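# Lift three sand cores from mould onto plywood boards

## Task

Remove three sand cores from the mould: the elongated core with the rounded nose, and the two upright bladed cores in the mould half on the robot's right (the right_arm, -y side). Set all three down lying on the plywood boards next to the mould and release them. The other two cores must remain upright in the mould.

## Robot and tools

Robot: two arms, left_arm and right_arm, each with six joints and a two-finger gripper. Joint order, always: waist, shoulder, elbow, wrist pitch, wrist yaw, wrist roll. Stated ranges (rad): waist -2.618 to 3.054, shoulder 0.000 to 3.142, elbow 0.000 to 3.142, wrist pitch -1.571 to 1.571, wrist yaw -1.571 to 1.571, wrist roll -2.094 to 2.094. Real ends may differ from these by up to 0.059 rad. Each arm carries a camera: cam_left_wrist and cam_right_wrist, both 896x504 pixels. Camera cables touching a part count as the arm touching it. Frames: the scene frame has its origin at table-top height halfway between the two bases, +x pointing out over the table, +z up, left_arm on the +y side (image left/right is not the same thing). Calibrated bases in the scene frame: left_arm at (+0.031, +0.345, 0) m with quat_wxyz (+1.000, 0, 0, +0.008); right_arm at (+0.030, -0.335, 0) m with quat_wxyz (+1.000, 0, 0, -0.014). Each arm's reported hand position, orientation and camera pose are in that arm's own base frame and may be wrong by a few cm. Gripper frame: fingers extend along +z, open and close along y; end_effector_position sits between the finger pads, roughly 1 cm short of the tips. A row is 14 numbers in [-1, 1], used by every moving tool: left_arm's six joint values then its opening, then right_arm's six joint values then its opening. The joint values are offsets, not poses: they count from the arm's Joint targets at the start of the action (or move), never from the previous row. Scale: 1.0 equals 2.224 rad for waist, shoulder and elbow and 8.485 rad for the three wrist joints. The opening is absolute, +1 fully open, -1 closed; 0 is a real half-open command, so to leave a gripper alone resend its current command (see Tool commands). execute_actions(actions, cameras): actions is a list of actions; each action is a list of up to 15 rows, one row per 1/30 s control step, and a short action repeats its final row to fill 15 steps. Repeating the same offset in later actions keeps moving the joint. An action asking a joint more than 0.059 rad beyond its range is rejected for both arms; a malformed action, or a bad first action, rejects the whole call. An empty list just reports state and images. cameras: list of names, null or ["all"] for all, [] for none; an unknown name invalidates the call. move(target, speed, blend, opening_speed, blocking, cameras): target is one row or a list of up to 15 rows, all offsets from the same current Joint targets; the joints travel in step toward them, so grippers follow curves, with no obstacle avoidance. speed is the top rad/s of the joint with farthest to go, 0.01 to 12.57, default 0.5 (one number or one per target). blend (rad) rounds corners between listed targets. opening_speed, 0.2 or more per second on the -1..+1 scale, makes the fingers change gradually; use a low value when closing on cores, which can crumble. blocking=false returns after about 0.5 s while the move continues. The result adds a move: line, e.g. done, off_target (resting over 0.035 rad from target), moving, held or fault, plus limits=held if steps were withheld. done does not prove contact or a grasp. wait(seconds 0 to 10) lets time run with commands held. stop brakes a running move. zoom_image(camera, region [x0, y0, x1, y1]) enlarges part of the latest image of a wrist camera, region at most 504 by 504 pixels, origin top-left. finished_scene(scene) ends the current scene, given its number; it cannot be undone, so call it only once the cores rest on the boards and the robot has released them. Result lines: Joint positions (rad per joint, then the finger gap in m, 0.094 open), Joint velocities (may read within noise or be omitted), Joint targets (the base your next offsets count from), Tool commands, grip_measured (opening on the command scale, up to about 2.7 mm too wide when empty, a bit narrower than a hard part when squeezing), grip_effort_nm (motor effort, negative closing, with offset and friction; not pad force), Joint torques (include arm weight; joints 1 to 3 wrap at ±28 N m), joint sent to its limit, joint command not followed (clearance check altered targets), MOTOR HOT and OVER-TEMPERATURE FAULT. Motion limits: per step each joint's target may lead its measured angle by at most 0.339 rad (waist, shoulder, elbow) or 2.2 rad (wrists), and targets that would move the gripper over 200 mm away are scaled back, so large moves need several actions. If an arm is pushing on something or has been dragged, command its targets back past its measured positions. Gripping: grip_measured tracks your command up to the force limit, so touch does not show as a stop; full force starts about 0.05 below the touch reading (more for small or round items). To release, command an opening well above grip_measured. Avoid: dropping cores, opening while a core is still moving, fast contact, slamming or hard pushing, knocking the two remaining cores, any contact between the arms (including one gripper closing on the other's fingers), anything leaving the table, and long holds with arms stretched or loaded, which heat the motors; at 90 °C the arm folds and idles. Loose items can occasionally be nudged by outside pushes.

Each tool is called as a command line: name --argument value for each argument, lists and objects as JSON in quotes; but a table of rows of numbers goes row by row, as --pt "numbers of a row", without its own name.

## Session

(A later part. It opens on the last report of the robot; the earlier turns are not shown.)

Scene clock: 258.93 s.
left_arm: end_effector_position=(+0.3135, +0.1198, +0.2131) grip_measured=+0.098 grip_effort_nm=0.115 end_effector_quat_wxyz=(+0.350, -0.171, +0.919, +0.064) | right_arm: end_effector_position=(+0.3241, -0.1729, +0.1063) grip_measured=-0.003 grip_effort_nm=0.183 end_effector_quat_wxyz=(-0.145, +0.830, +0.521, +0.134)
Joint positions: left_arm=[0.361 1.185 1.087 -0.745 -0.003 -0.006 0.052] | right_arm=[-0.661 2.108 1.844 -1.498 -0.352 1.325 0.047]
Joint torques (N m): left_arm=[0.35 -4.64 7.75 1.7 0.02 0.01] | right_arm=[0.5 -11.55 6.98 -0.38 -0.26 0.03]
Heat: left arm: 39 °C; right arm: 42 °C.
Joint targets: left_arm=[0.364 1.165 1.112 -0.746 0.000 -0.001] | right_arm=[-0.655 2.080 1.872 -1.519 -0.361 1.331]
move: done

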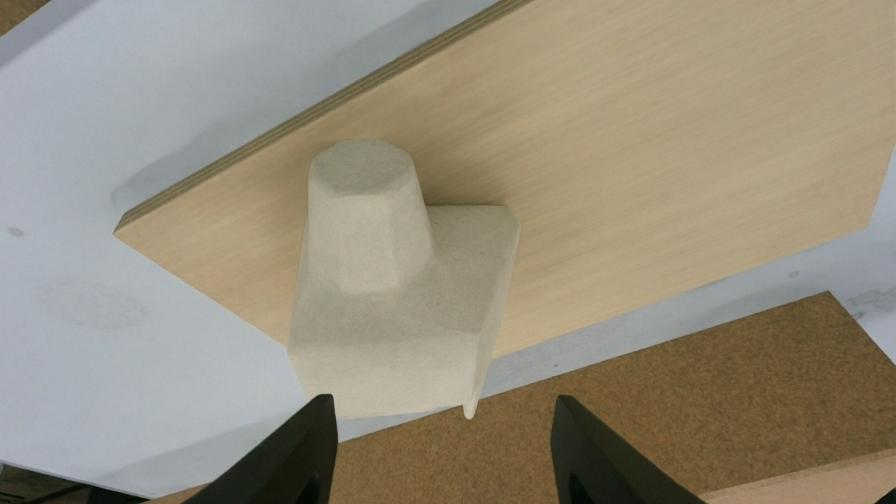

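move --target '[0,0,0,0,0,0,0.1,0.0247,-0.2765,-0.1740,0.0364,0.0190,-0.0979,0.5]' --speed 0.8 --cameras '["cam_right_wrist"]'

Scene clock: 272.47 s.
left_arm: end_effector_position=(+0.3135, +0.1198, +0.2131) grip_measured=+0.098 grip_effort_nm=0.120 end_effector_quat_wxyz=(+0.350, -0.171, +0.919, +0.064) | right_arm: end_effector_position=(+0.2886, -0.1550, +0.2160) grip_measured=+0.497 grip_effort_nm=0.173 end_effector_quat_wxyz=(+0.182, +0.503, +0.840, +0.092)
Joint positions: left_arm=[0.361 1.185 1.087 -0.745 -0.003 -0.006 0.052] | right_arm=[-0.607 1.479 1.494 -1.228 -0.206 0.508 0.07]
Joint torques (N m): left_arm=[0.35 -4.74 7.65 1.71 0.09 0] | right_arm=[0.62 -6.01 4.67 0.84 -0.05 -0.16]
Heat: left arm: 38 °C; right arm: 43 °C.
Joint targets: left_arm=[0.364 1.165 1.112 -0.746 0.000 -0.001] | right_arm=[-0.600 1.465 1.484 -1.210 -0.199 0.500]
move: done

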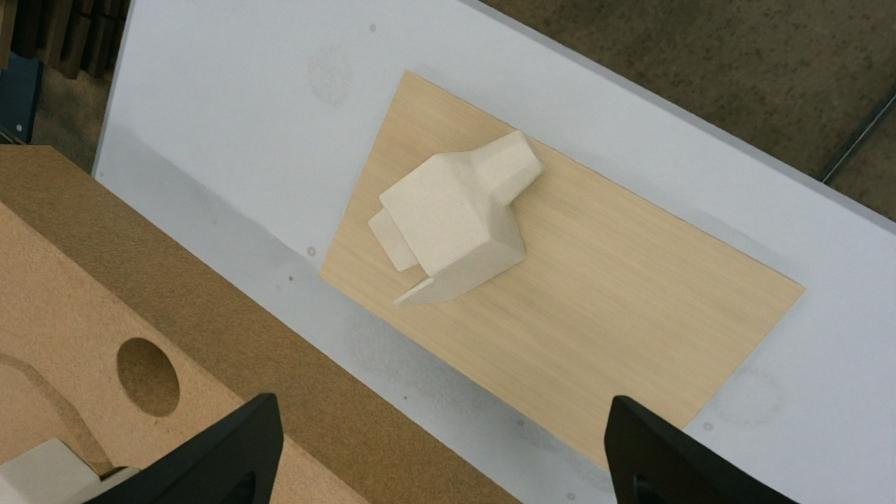

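move --target '[0,0,0,0,0,0,0.1,0.5078,0.0800,-0.1632,0.1600,0.0653,-0.0429,1]' --speed 0.9 --cameras '["cam_right_wrist"]'

Scene clock: 291.67 s.
left_arm: end_effector_position=(+0.3135, +0.1198, +0.2131) grip_measured=+0.098 grip_effort_nm=0.125 end_effector_quat_wxyz=(+0.350, -0.171, +0.919, +0.064) | right_arm: end_effector_position=(+0.4615, +0.2037, +0.2255) grip_measured=+0.997 grip_effort_nm=0.178 end_effector_quat_wxyz=(+0.565, -0.067, +0.821, +0.046)
Joint positions: left_arm=[0.361 1.185 1.087 -0.745 -0.003 -0.006 0.052] | right_arm=[0.534 1.637 1.131 0.116 0.346 0.139 0.094]
Joint torques (N m): left_arm=[0.27 -4.64 7.76 1.71 0.05 0.01] | right_arm=[-0.49 -6.53 5.5 1.79 0.11 -0.08]
Heat: left arm: 38 °C; right arm: 40 °C.
Joint targets: left_arm=[0.364 1.165 1.112 -0.746 0.000 -0.001] | right_arm=[0.529 1.643 1.121 0.147 0.354 0.136]
move: done

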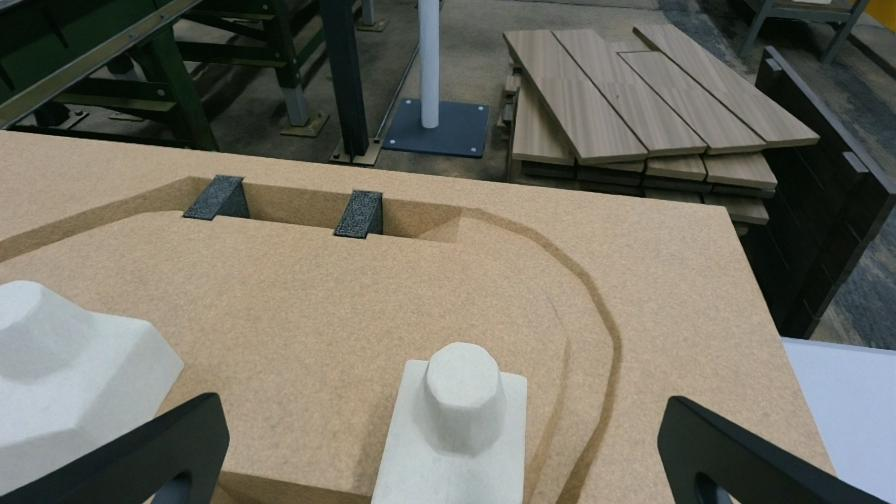

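move --pt "0 0 0 0 0 0 0.1 -0.0216 0.0899 0.0603 0.0132 -0.0047 -0.0021 1" --pt "0 0 0 0 0 0 0.1 -0.0216 0.1246 0.0099 0.0343 -0.0047 -0.0021 1" --speed '[0.35,0.25]' --cameras '["cam_right_wrist"]'

Scene clock: 304.17 s.
left_arm: end_effector_position=(+0.3135, +0.1198, +0.2131) grip_measured=+0.098 grip_effort_nm=0.129 end_effector_quat_wxyz=(+0.350, -0.171, +0.919, +0.064) | right_arm: end_effector_position=(+0.5133, +0.2094, +0.1587) grip_measured=+0.997 grip_effort_nm=0.178 end_effector_quat_wxyz=(+0.577, -0.058, +0.813, +0.043)
Joint positions: left_arm=[0.361 1.185 1.087 -0.745 -0.003 -0.006 0.052] | right_arm=[0.488 1.912 1.151 0.405 0.323 0.12 0.094]
Joint torques (N m): left_arm=[0.29 -4.68 7.68 1.68 0.04 0] | right_arm=[-0.49 -8.16 5.22 1.79 -0.03 -0.07]
Heat: left arm: 37 °C; right arm: 40 °C.
Joint targets: left_arm=[0.364 1.165 1.112 -0.746 0.000 -0.001] | right_arm=[0.482 1.920 1.144 0.438 0.315 0.118]
move: done

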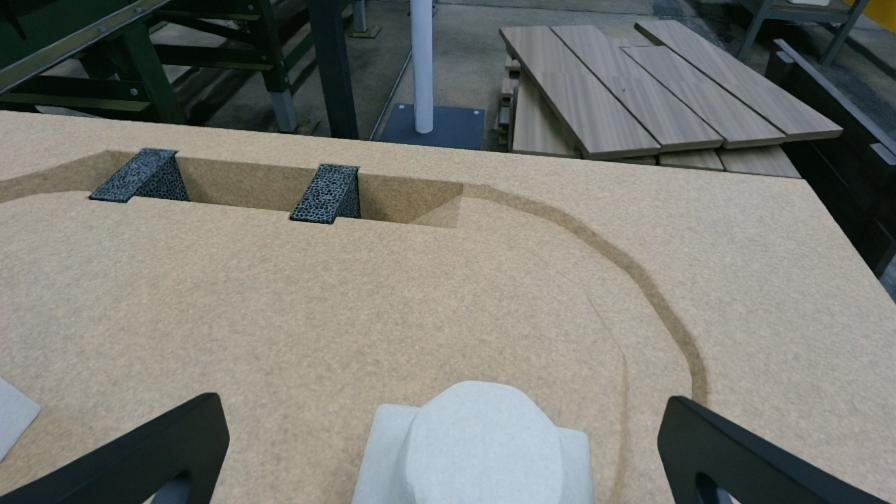

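move --target '[0,0,0,0,0,0,0.1,-0.0081,0.0054,0.0,0.0,0,0,1]' --speed 0.2 --cameras '["cam_right_wrist"]'

Scene clock: 310.20 s.
left_arm: end_effector_position=(+0.3135, +0.1198, +0.2131) grip_measured=+0.098 grip_effort_nm=0.120 end_effector_quat_wxyz=(+0.350, -0.171, +0.919, +0.064) | right_arm: end_effector_position=(+0.5176, +0.2001, +0.1548) grip_measured=+0.997 grip_effort_nm=0.173 end_effector_quat_wxyz=(+0.576, -0.051, +0.815, +0.036)
Joint positions: left_arm=[0.361 1.185 1.087 -0.745 -0.003 -0.006 0.052] | right_arm=[0.469 1.92 1.151 0.408 0.323 0.12 0.094]
Joint torques (N m): left_arm=[0.28 -4.66 7.75 1.72 0.03 0.01] | right_arm=[-0.65 -7.94 5.19 1.77 -0.03 -0.07]
Heat: left arm: 37 °C; right arm: 40 °C.
Joint targets: left_arm=[0.364 1.165 1.112 -0.746 0.000 -0.001] | right_arm=[0.463 1.932 1.144 0.438 0.315 0.118]
move: done

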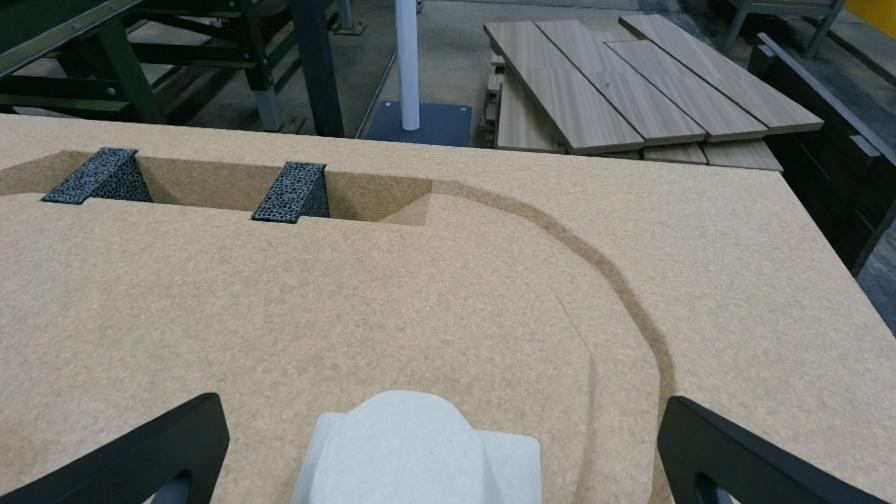

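move --target '[0,0,0,0,0,0,0.1,0.0065,0,0.0,0.0,0,0,1]' --speed 0.2 --cameras '["cam_right_wrist"]'

Scene clock: 315.53 s.
left_arm: end_effector_position=(+0.3135, +0.1198, +0.2131) grip_measured=+0.098 grip_effort_nm=0.115 end_effector_quat_wxyz=(+0.350, -0.171, +0.919, +0.064) | right_arm: end_effector_position=(+0.5176, +0.2001, +0.1548) grip_measured=+0.997 grip_effort_nm=0.178 end_effector_quat_wxyz=(+0.575, -0.051, +0.815, +0.037)
Joint positions: left_arm=[0.361 1.185 1.087 -0.745 -0.003 -0.006 0.052] | right_arm=[0.469 1.92 1.151 0.408 0.322 0.12 0.094]
Joint torques (N m): left_arm=[0.38 -4.7 7.69 1.69 0.05 -0.01] | right_arm=[0.73 -7.95 5.19 1.76 -0.03 -0.06]
Heat: left arm: 37 °C; right arm: 41 °C.
Joint targets: left_arm=[0.364 1.165 1.112 -0.746 0.000 -0.001] | right_arm=[0.478 1.932 1.144 0.438 0.314 0.118]
move: done

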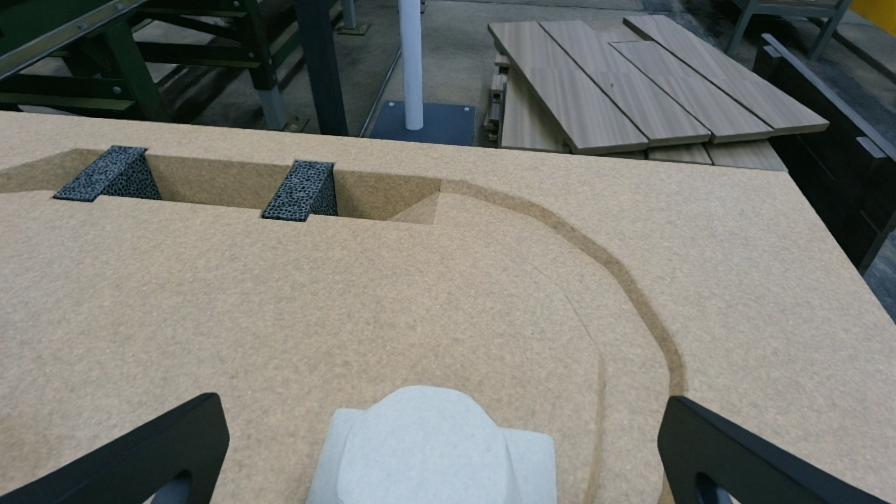

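move --target '[0,0,0,0,0,0,0.1,0,0,0,0,0,0,-0.5]' --opening_speed 0.7 --cameras '["cam_right_wrist"]'

Scene clock: 320.73 s.
left_arm: end_effector_position=(+0.3135, +0.1198, +0.2131) grip_measured=+0.098 grip_effort_nm=0.125 end_effector_quat_wxyz=(+0.350, -0.171, +0.919, +0.064) | right_arm: end_effector_position=(+0.5170, +0.2034, +0.1559) grip_measured=-0.260 grip_effort_nm=-1.004 end_effector_quat_wxyz=(+0.577, -0.054, +0.814, +0.041)
Joint positions: left_arm=[0.361 1.185 1.087 -0.745 -0.003 -0.006 0.052] | right_arm=[0.473 1.92 1.151 0.413 0.317 0.12 0.035]
Joint torques (N m): left_arm=[0.31 -4.7 7.62 1.69 0.04 -0.01] | right_arm=[0.39 -7.94 5.2 1.72 0.02 -0.05]
Heat: left arm: 37 °C; right arm: 42 °C.
Joint targets: left_arm=[0.364 1.165 1.112 -0.746 0.000 -0.001] | right_arm=[0.478 1.932 1.144 0.438 0.315 0.118]
move: done

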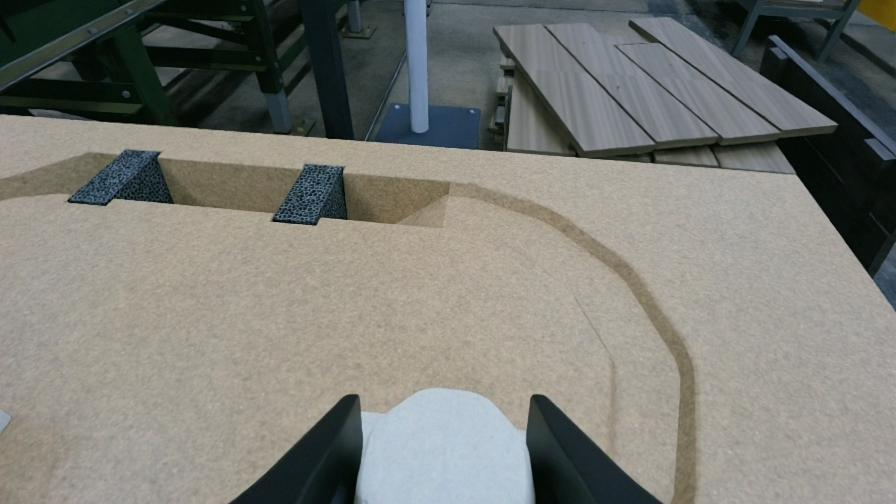

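move --pt "0 0 0 0 0 0 0.1 0 -0.0652 0.0809 -0.0194 0 0 -0.5" --pt "0 0 0 0 0 0 0.1 0 -0.0877 0.1574 -0.0448 0 0 -0.5" --pt "0 0 0 0 0 0 0.1 -0.2599 -0.3224 -0.0737 -0.0516 -0.0371 -0.0139 -0.5" --pt "0 0 0 0 0 0 0.1 -0.4847 -0.2100 0.1533 -0.1942 -0.0607 0.0450 -0.5" --pt "0 0 0 0 0 0 0.1 -0.5754 -0.0189 0.2230 -0.2319 -0.0719 0.0892 -0.5" --speed '[0.12,0.2,0.55,0.6,0.4]' --blend '[0.02,0.05,0.1,0.1,0]' --cameras '["cam_right_wrist"]'

Scene clock: 343.50 s.
left_arm: end_effector_position=(+0.3135, +0.1198, +0.2131) grip_measured=+0.098 grip_effort_nm=0.120 end_effector_quat_wxyz=(+0.350, -0.171, +0.919, +0.064) | right_arm: end_effector_position=(+0.2474, -0.1859, +0.1188) grip_measured=-0.263 grip_effort_nm=-0.999 end_effector_quat_wxyz=(-0.107, +0.738, +0.654, +0.128)
Joint positions: left_arm=[0.361 1.185 1.087 -0.745 -0.003 -0.006 0.052] | right_arm=[-0.799 1.894 1.602 -1.486 -0.265 0.866 0.035]
Joint torques (N m): left_arm=[0.38 -4.66 7.61 1.7 0.07 0.01] | right_arm=[-0.34 -8.01 7.8 -0.63 -0.43 0.05]
Heat: left arm: 37 °C; right arm: 44 °C.
Joint targets: left_arm=[0.364 1.165 1.112 -0.746 0.000 -0.001] | right_arm=[-0.802 1.890 1.640 -1.529 -0.295 0.875]
move: off_target (right_arm); right_arm: the wrist pitch is farthest, 0.044 rad from its target

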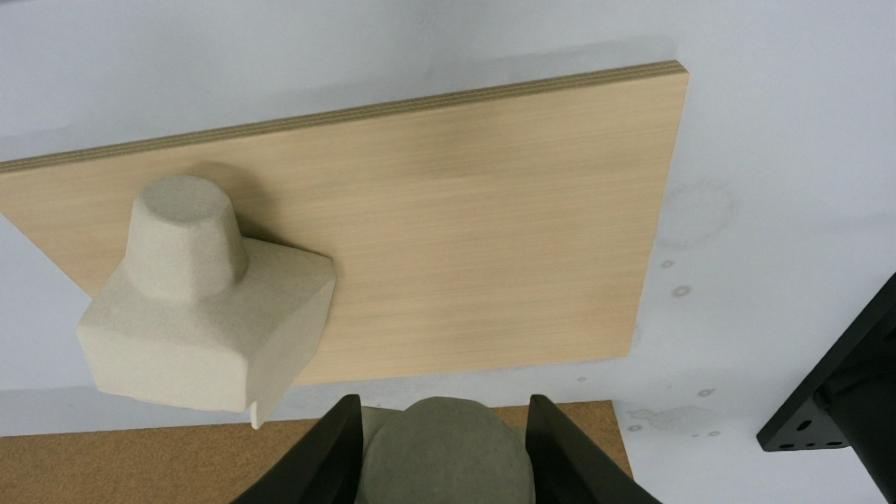

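move --pt "0 0 0 0 0 0 0.1 0 0.0171 -0.1025 0.0282 0 0 -0.5" --pt "0 0 0 0 0 0 0.1 0 0.0234 -0.1147 0.0329 0 0 -0.5" --speed '[0.2,0.05]' --cameras '["cam_right_wrist"]'

Scene clock: 349.87 s.
left_arm: end_effector_position=(+0.3135, +0.1198, +0.2131) grip_measured=+0.098 grip_effort_nm=0.125 end_effector_quat_wxyz=(+0.350, -0.171, +0.919, +0.064) | right_arm: end_effector_position=(+0.2454, -0.1838, +0.0515) grip_measured=-0.263 grip_effort_nm=-1.004 end_effector_quat_wxyz=(-0.112, +0.739, +0.652, +0.128)
Joint positions: left_arm=[0.361 1.185 1.087 -0.745 -0.003 -0.006 0.052] | right_arm=[-0.799 1.939 1.389 -1.238 -0.265 0.867 0.035]
Joint torques (N m): left_arm=[0.24 -4.66 7.69 1.69 0.04 0] | right_arm=[-0.28 -7.54 4.26 -0.34 -0.42 0.06]
Heat: left arm: 37 °C; right arm: 43 °C.
Joint targets: left_arm=[0.364 1.165 1.112 -0.746 0.000 -0.001] | right_arm=[-0.802 1.942 1.385 -1.250 -0.295 0.875]
move: done

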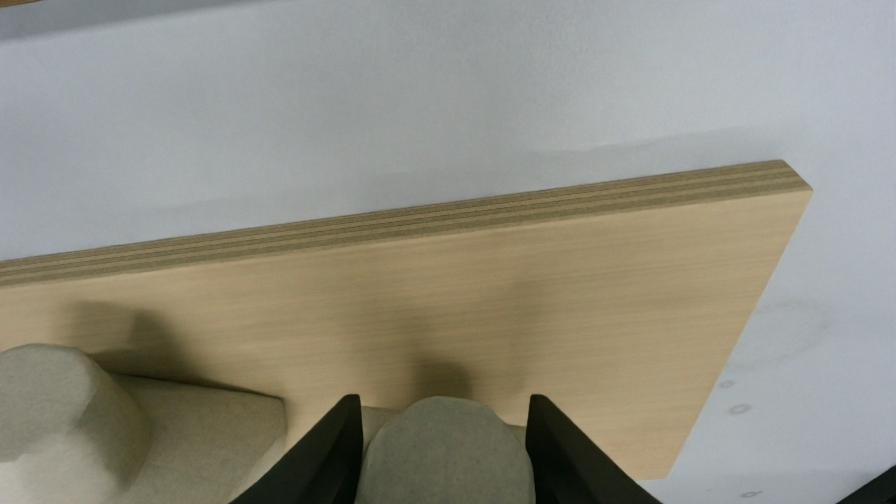

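move --target '[0,0,0,0,0,0,0.1,0,0.0042,-0.0104,0.0038,0,0,-0.5]' --speed 0.05 --cameras '["cam_right_wrist"]'

Scene clock: 353.07 s.
left_arm: end_effector_position=(+0.3135, +0.1198, +0.2131) grip_measured=+0.098 grip_effort_nm=0.129 end_effector_quat_wxyz=(+0.350, -0.171, +0.919, +0.064) | right_arm: end_effector_position=(+0.2451, -0.1834, +0.0429) grip_measured=-0.263 grip_effort_nm=-1.009 end_effector_quat_wxyz=(-0.112, +0.739, +0.652, +0.128)
Joint positions: left_arm=[0.361 1.185 1.087 -0.745 -0.003 -0.006 0.052] | right_arm=[-0.799 1.948 1.365 -1.206 -0.265 0.867 0.035]
Joint torques (N m): left_arm=[0.32 -4.72 7.71 1.69 0.04 0] | right_arm=[-0.28 -7.56 4.22 -0.36 -0.43 0.05]
Heat: left arm: 37 °C; right arm: 43 °C.
Joint targets: left_arm=[0.364 1.165 1.112 -0.746 0.000 -0.001] | right_arm=[-0.802 1.951 1.361 -1.218 -0.295 0.875]
move: done

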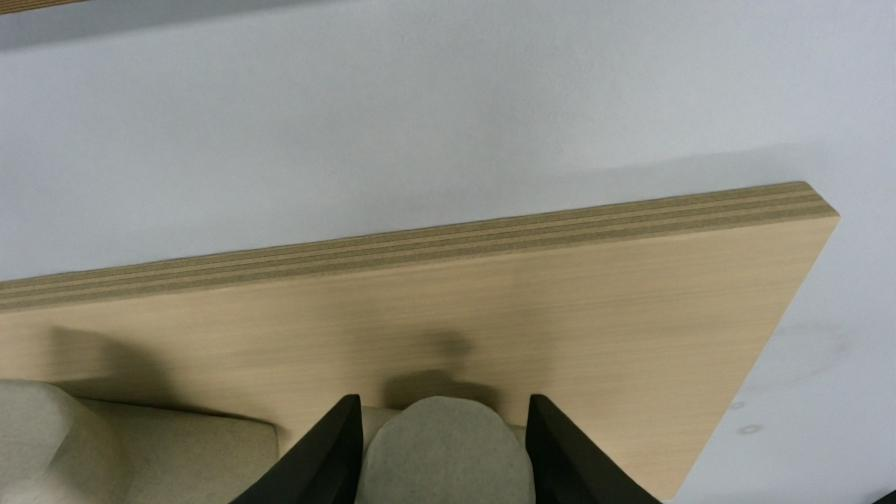

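move --target '[0,0,0,0,0,0,0.1,0,0.0036,-0.0085,0.0030,0,0,-0.5]' --speed 0.04 --cameras '["cam_right_wrist"]'

Scene clock: 356.17 s.
left_arm: end_effector_position=(+0.3135, +0.1198, +0.2131) grip_measured=+0.098 grip_effort_nm=0.125 end_effector_quat_wxyz=(+0.350, -0.171, +0.919, +0.064) | right_arm: end_effector_position=(+0.2448, -0.1819, +0.0376) grip_measured=-0.263 grip_effort_nm=-1.004 end_effector_quat_wxyz=(-0.113, +0.739, +0.652, +0.130)
Joint positions: left_arm=[0.361 1.185 1.087 -0.745 -0.003 -0.006 0.052] | right_arm=[-0.799 1.953 1.349 -1.187 -0.27 0.867 0.035]
Joint torques (N m): left_arm=[0.36 -4.78 7.66 1.7 0.05 0.01] | right_arm=[-0.25 -7.34 4.03 -0.3 -0.38 0.05]
Heat: left arm: 37 °C; right arm: 43 °C.
Joint targets: left_arm=[0.364 1.165 1.112 -0.746 0.000 -0.001] | right_arm=[-0.802 1.960 1.343 -1.192 -0.295 0.875]
move: done

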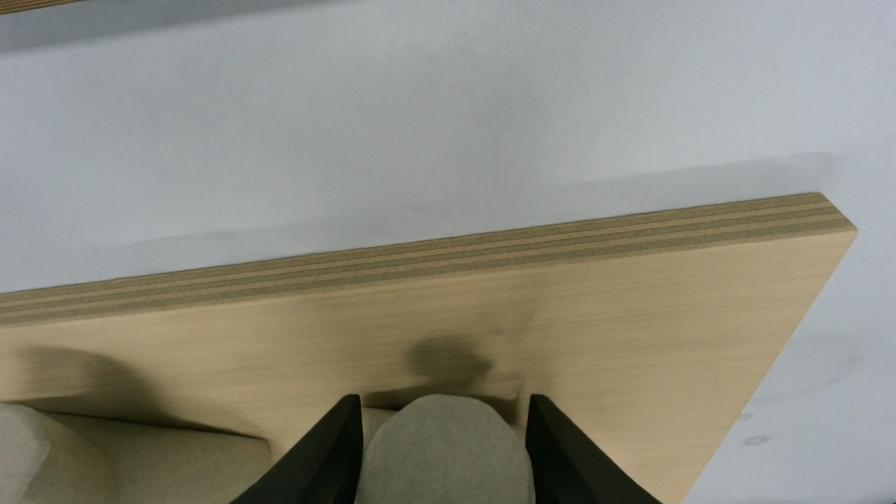

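move --target '[0,0,0,0,0,0,0.1,0,0.003,-0.0072,0.0026,0,0,-0.5]' --speed 0.04 --cameras '["cam_right_wrist"]'

Scene clock: 360.30 s.
left_arm: end_effector_position=(+0.3135, +0.1198, +0.2131) grip_measured=+0.098 grip_effort_nm=0.120 end_effector_quat_wxyz=(+0.350, -0.171, +0.919, +0.064) | right_arm: end_effector_position=(+0.2456, -0.1809, +0.0350) grip_measured=-0.263 grip_effort_nm=-1.004 end_effector_quat_wxyz=(-0.112, +0.739, +0.651, +0.134)
Joint positions: left_arm=[0.361 1.185 1.087 -0.745 -0.003 -0.006 0.052] | right_arm=[-0.799 1.953 1.337 -1.172 -0.277 0.867 0.035]
Joint torques (N m): left_arm=[0.34 -4.77 7.72 1.71 0.05 0] | right_arm=[-0.27 -6.83 3.64 -0.24 -0.3 0.05]
Heat: left arm: 37 °C; right arm: 43 °C.
Joint targets: left_arm=[0.364 1.165 1.112 -0.746 0.000 -0.001] | right_arm=[-0.802 1.966 1.326 -1.170 -0.296 0.875]
move: done

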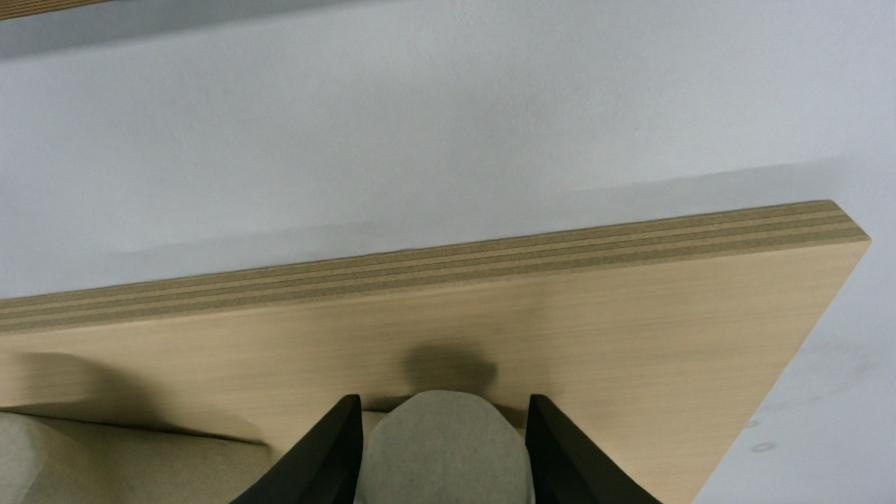

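move --target '[0,0,0,0,0,0,0.1,0,0,0,0,0,0,-0.03]' --opening_speed 0.2 --cameras '["cam_right_wrist"]'

Scene clock: 365.17 s.
left_arm: end_effector_position=(+0.3135, +0.1198, +0.2131) grip_measured=+0.098 grip_effort_nm=0.120 end_effector_quat_wxyz=(+0.350, -0.171, +0.919, +0.064) | right_arm: end_effector_position=(+0.2467, -0.1800, +0.0352) grip_measured=-0.033 grip_effort_nm=0.183 end_effector_quat_wxyz=(-0.112, +0.739, +0.650, +0.138)
Joint positions: left_arm=[0.361 1.185 1.087 -0.745 -0.003 -0.006 0.052] | right_arm=[-0.799 1.954 1.337 -1.171 -0.286 0.867 0.045]
Joint torques (N m): left_arm=[0.34 -4.74 7.76 1.71 0.05 0.01] | right_arm=[-0.27 -6.87 3.66 -0.23 -0.23 0.05]
Heat: left arm: 37 °C; right arm: 42 °C.
Joint targets: left_arm=[0.364 1.165 1.112 -0.746 0.000 -0.001] | right_arm=[-0.802 1.966 1.326 -1.170 -0.295 0.875]
move: done

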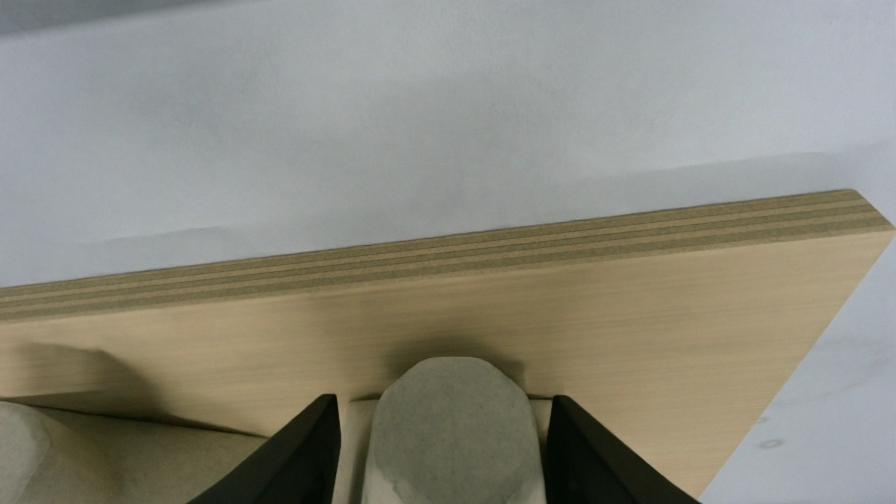

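move --pt "0 0 0 0 0 0 0.1 0 -0.0202 0.0405 -0.0106 0 0 -0.03" --pt "0 0 0 0 0 0 0.1 0 -0.036 0.1259 -0.0424 0 0 -0.03" --pt "0 0 0 0 0 0 0.1 0.0908 -0.2253 0.0715 -0.0047 0.0112 -0.0442 -0.03" --speed '[0.1,0.25,0.6]' --blend '[0.01,0.05,0]'

Scene clock: 372.67 s.
left_arm: end_effector_position=(+0.3135, +0.1198, +0.2131) grip_measured=+0.098 grip_effort_nm=0.125 end_effector_quat_wxyz=(+0.350, -0.171, +0.919, +0.064) | right_arm: end_effector_position=(+0.2890, -0.1542, +0.2173) grip_measured=-0.033 grip_effort_nm=0.173 end_effector_quat_wxyz=(+0.184, +0.501, +0.841, +0.093)
Joint positions: left_arm=[0.361 1.185 1.087 -0.745 -0.003 -0.006 0.052] | right_arm=[-0.605 1.476 1.496 -1.228 -0.207 0.508 0.045]
Joint torques (N m): left_arm=[0.31 -4.64 7.68 1.71 0.07 0.01] | right_arm=[0.44 -5.76 4.68 0.88 -0.04 -0.12]
Heat: left arm: 37 °C; right arm: 43 °C.
Joint targets: left_arm=[0.364 1.165 1.112 -0.746 0.000 -0.001] | right_arm=[-0.600 1.465 1.485 -1.210 -0.201 0.500]
move: done

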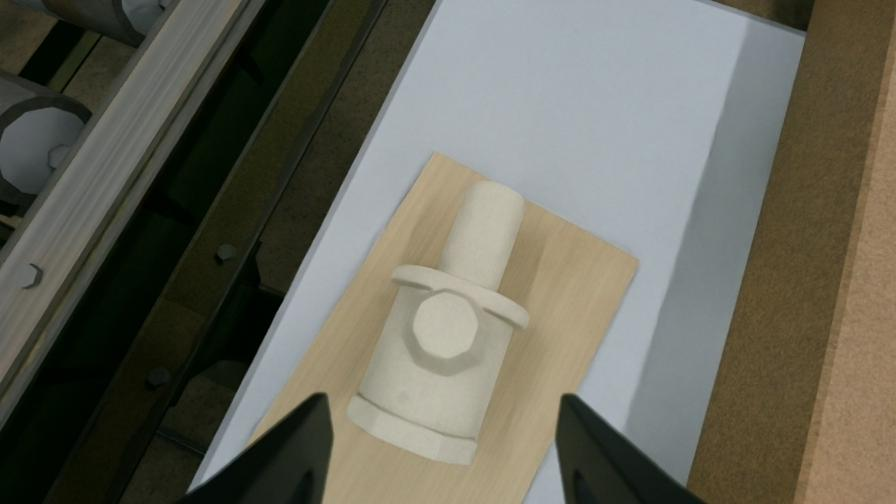

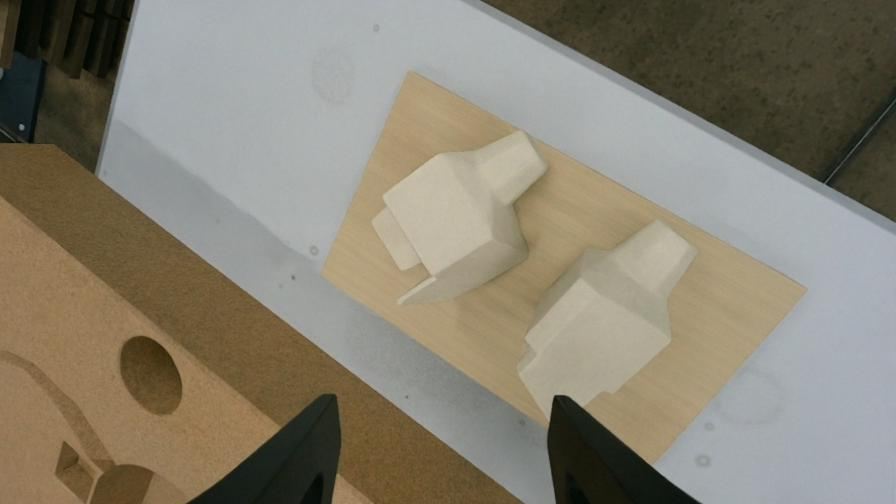

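finished_scene --scene 2

The scene is finished: the task was done.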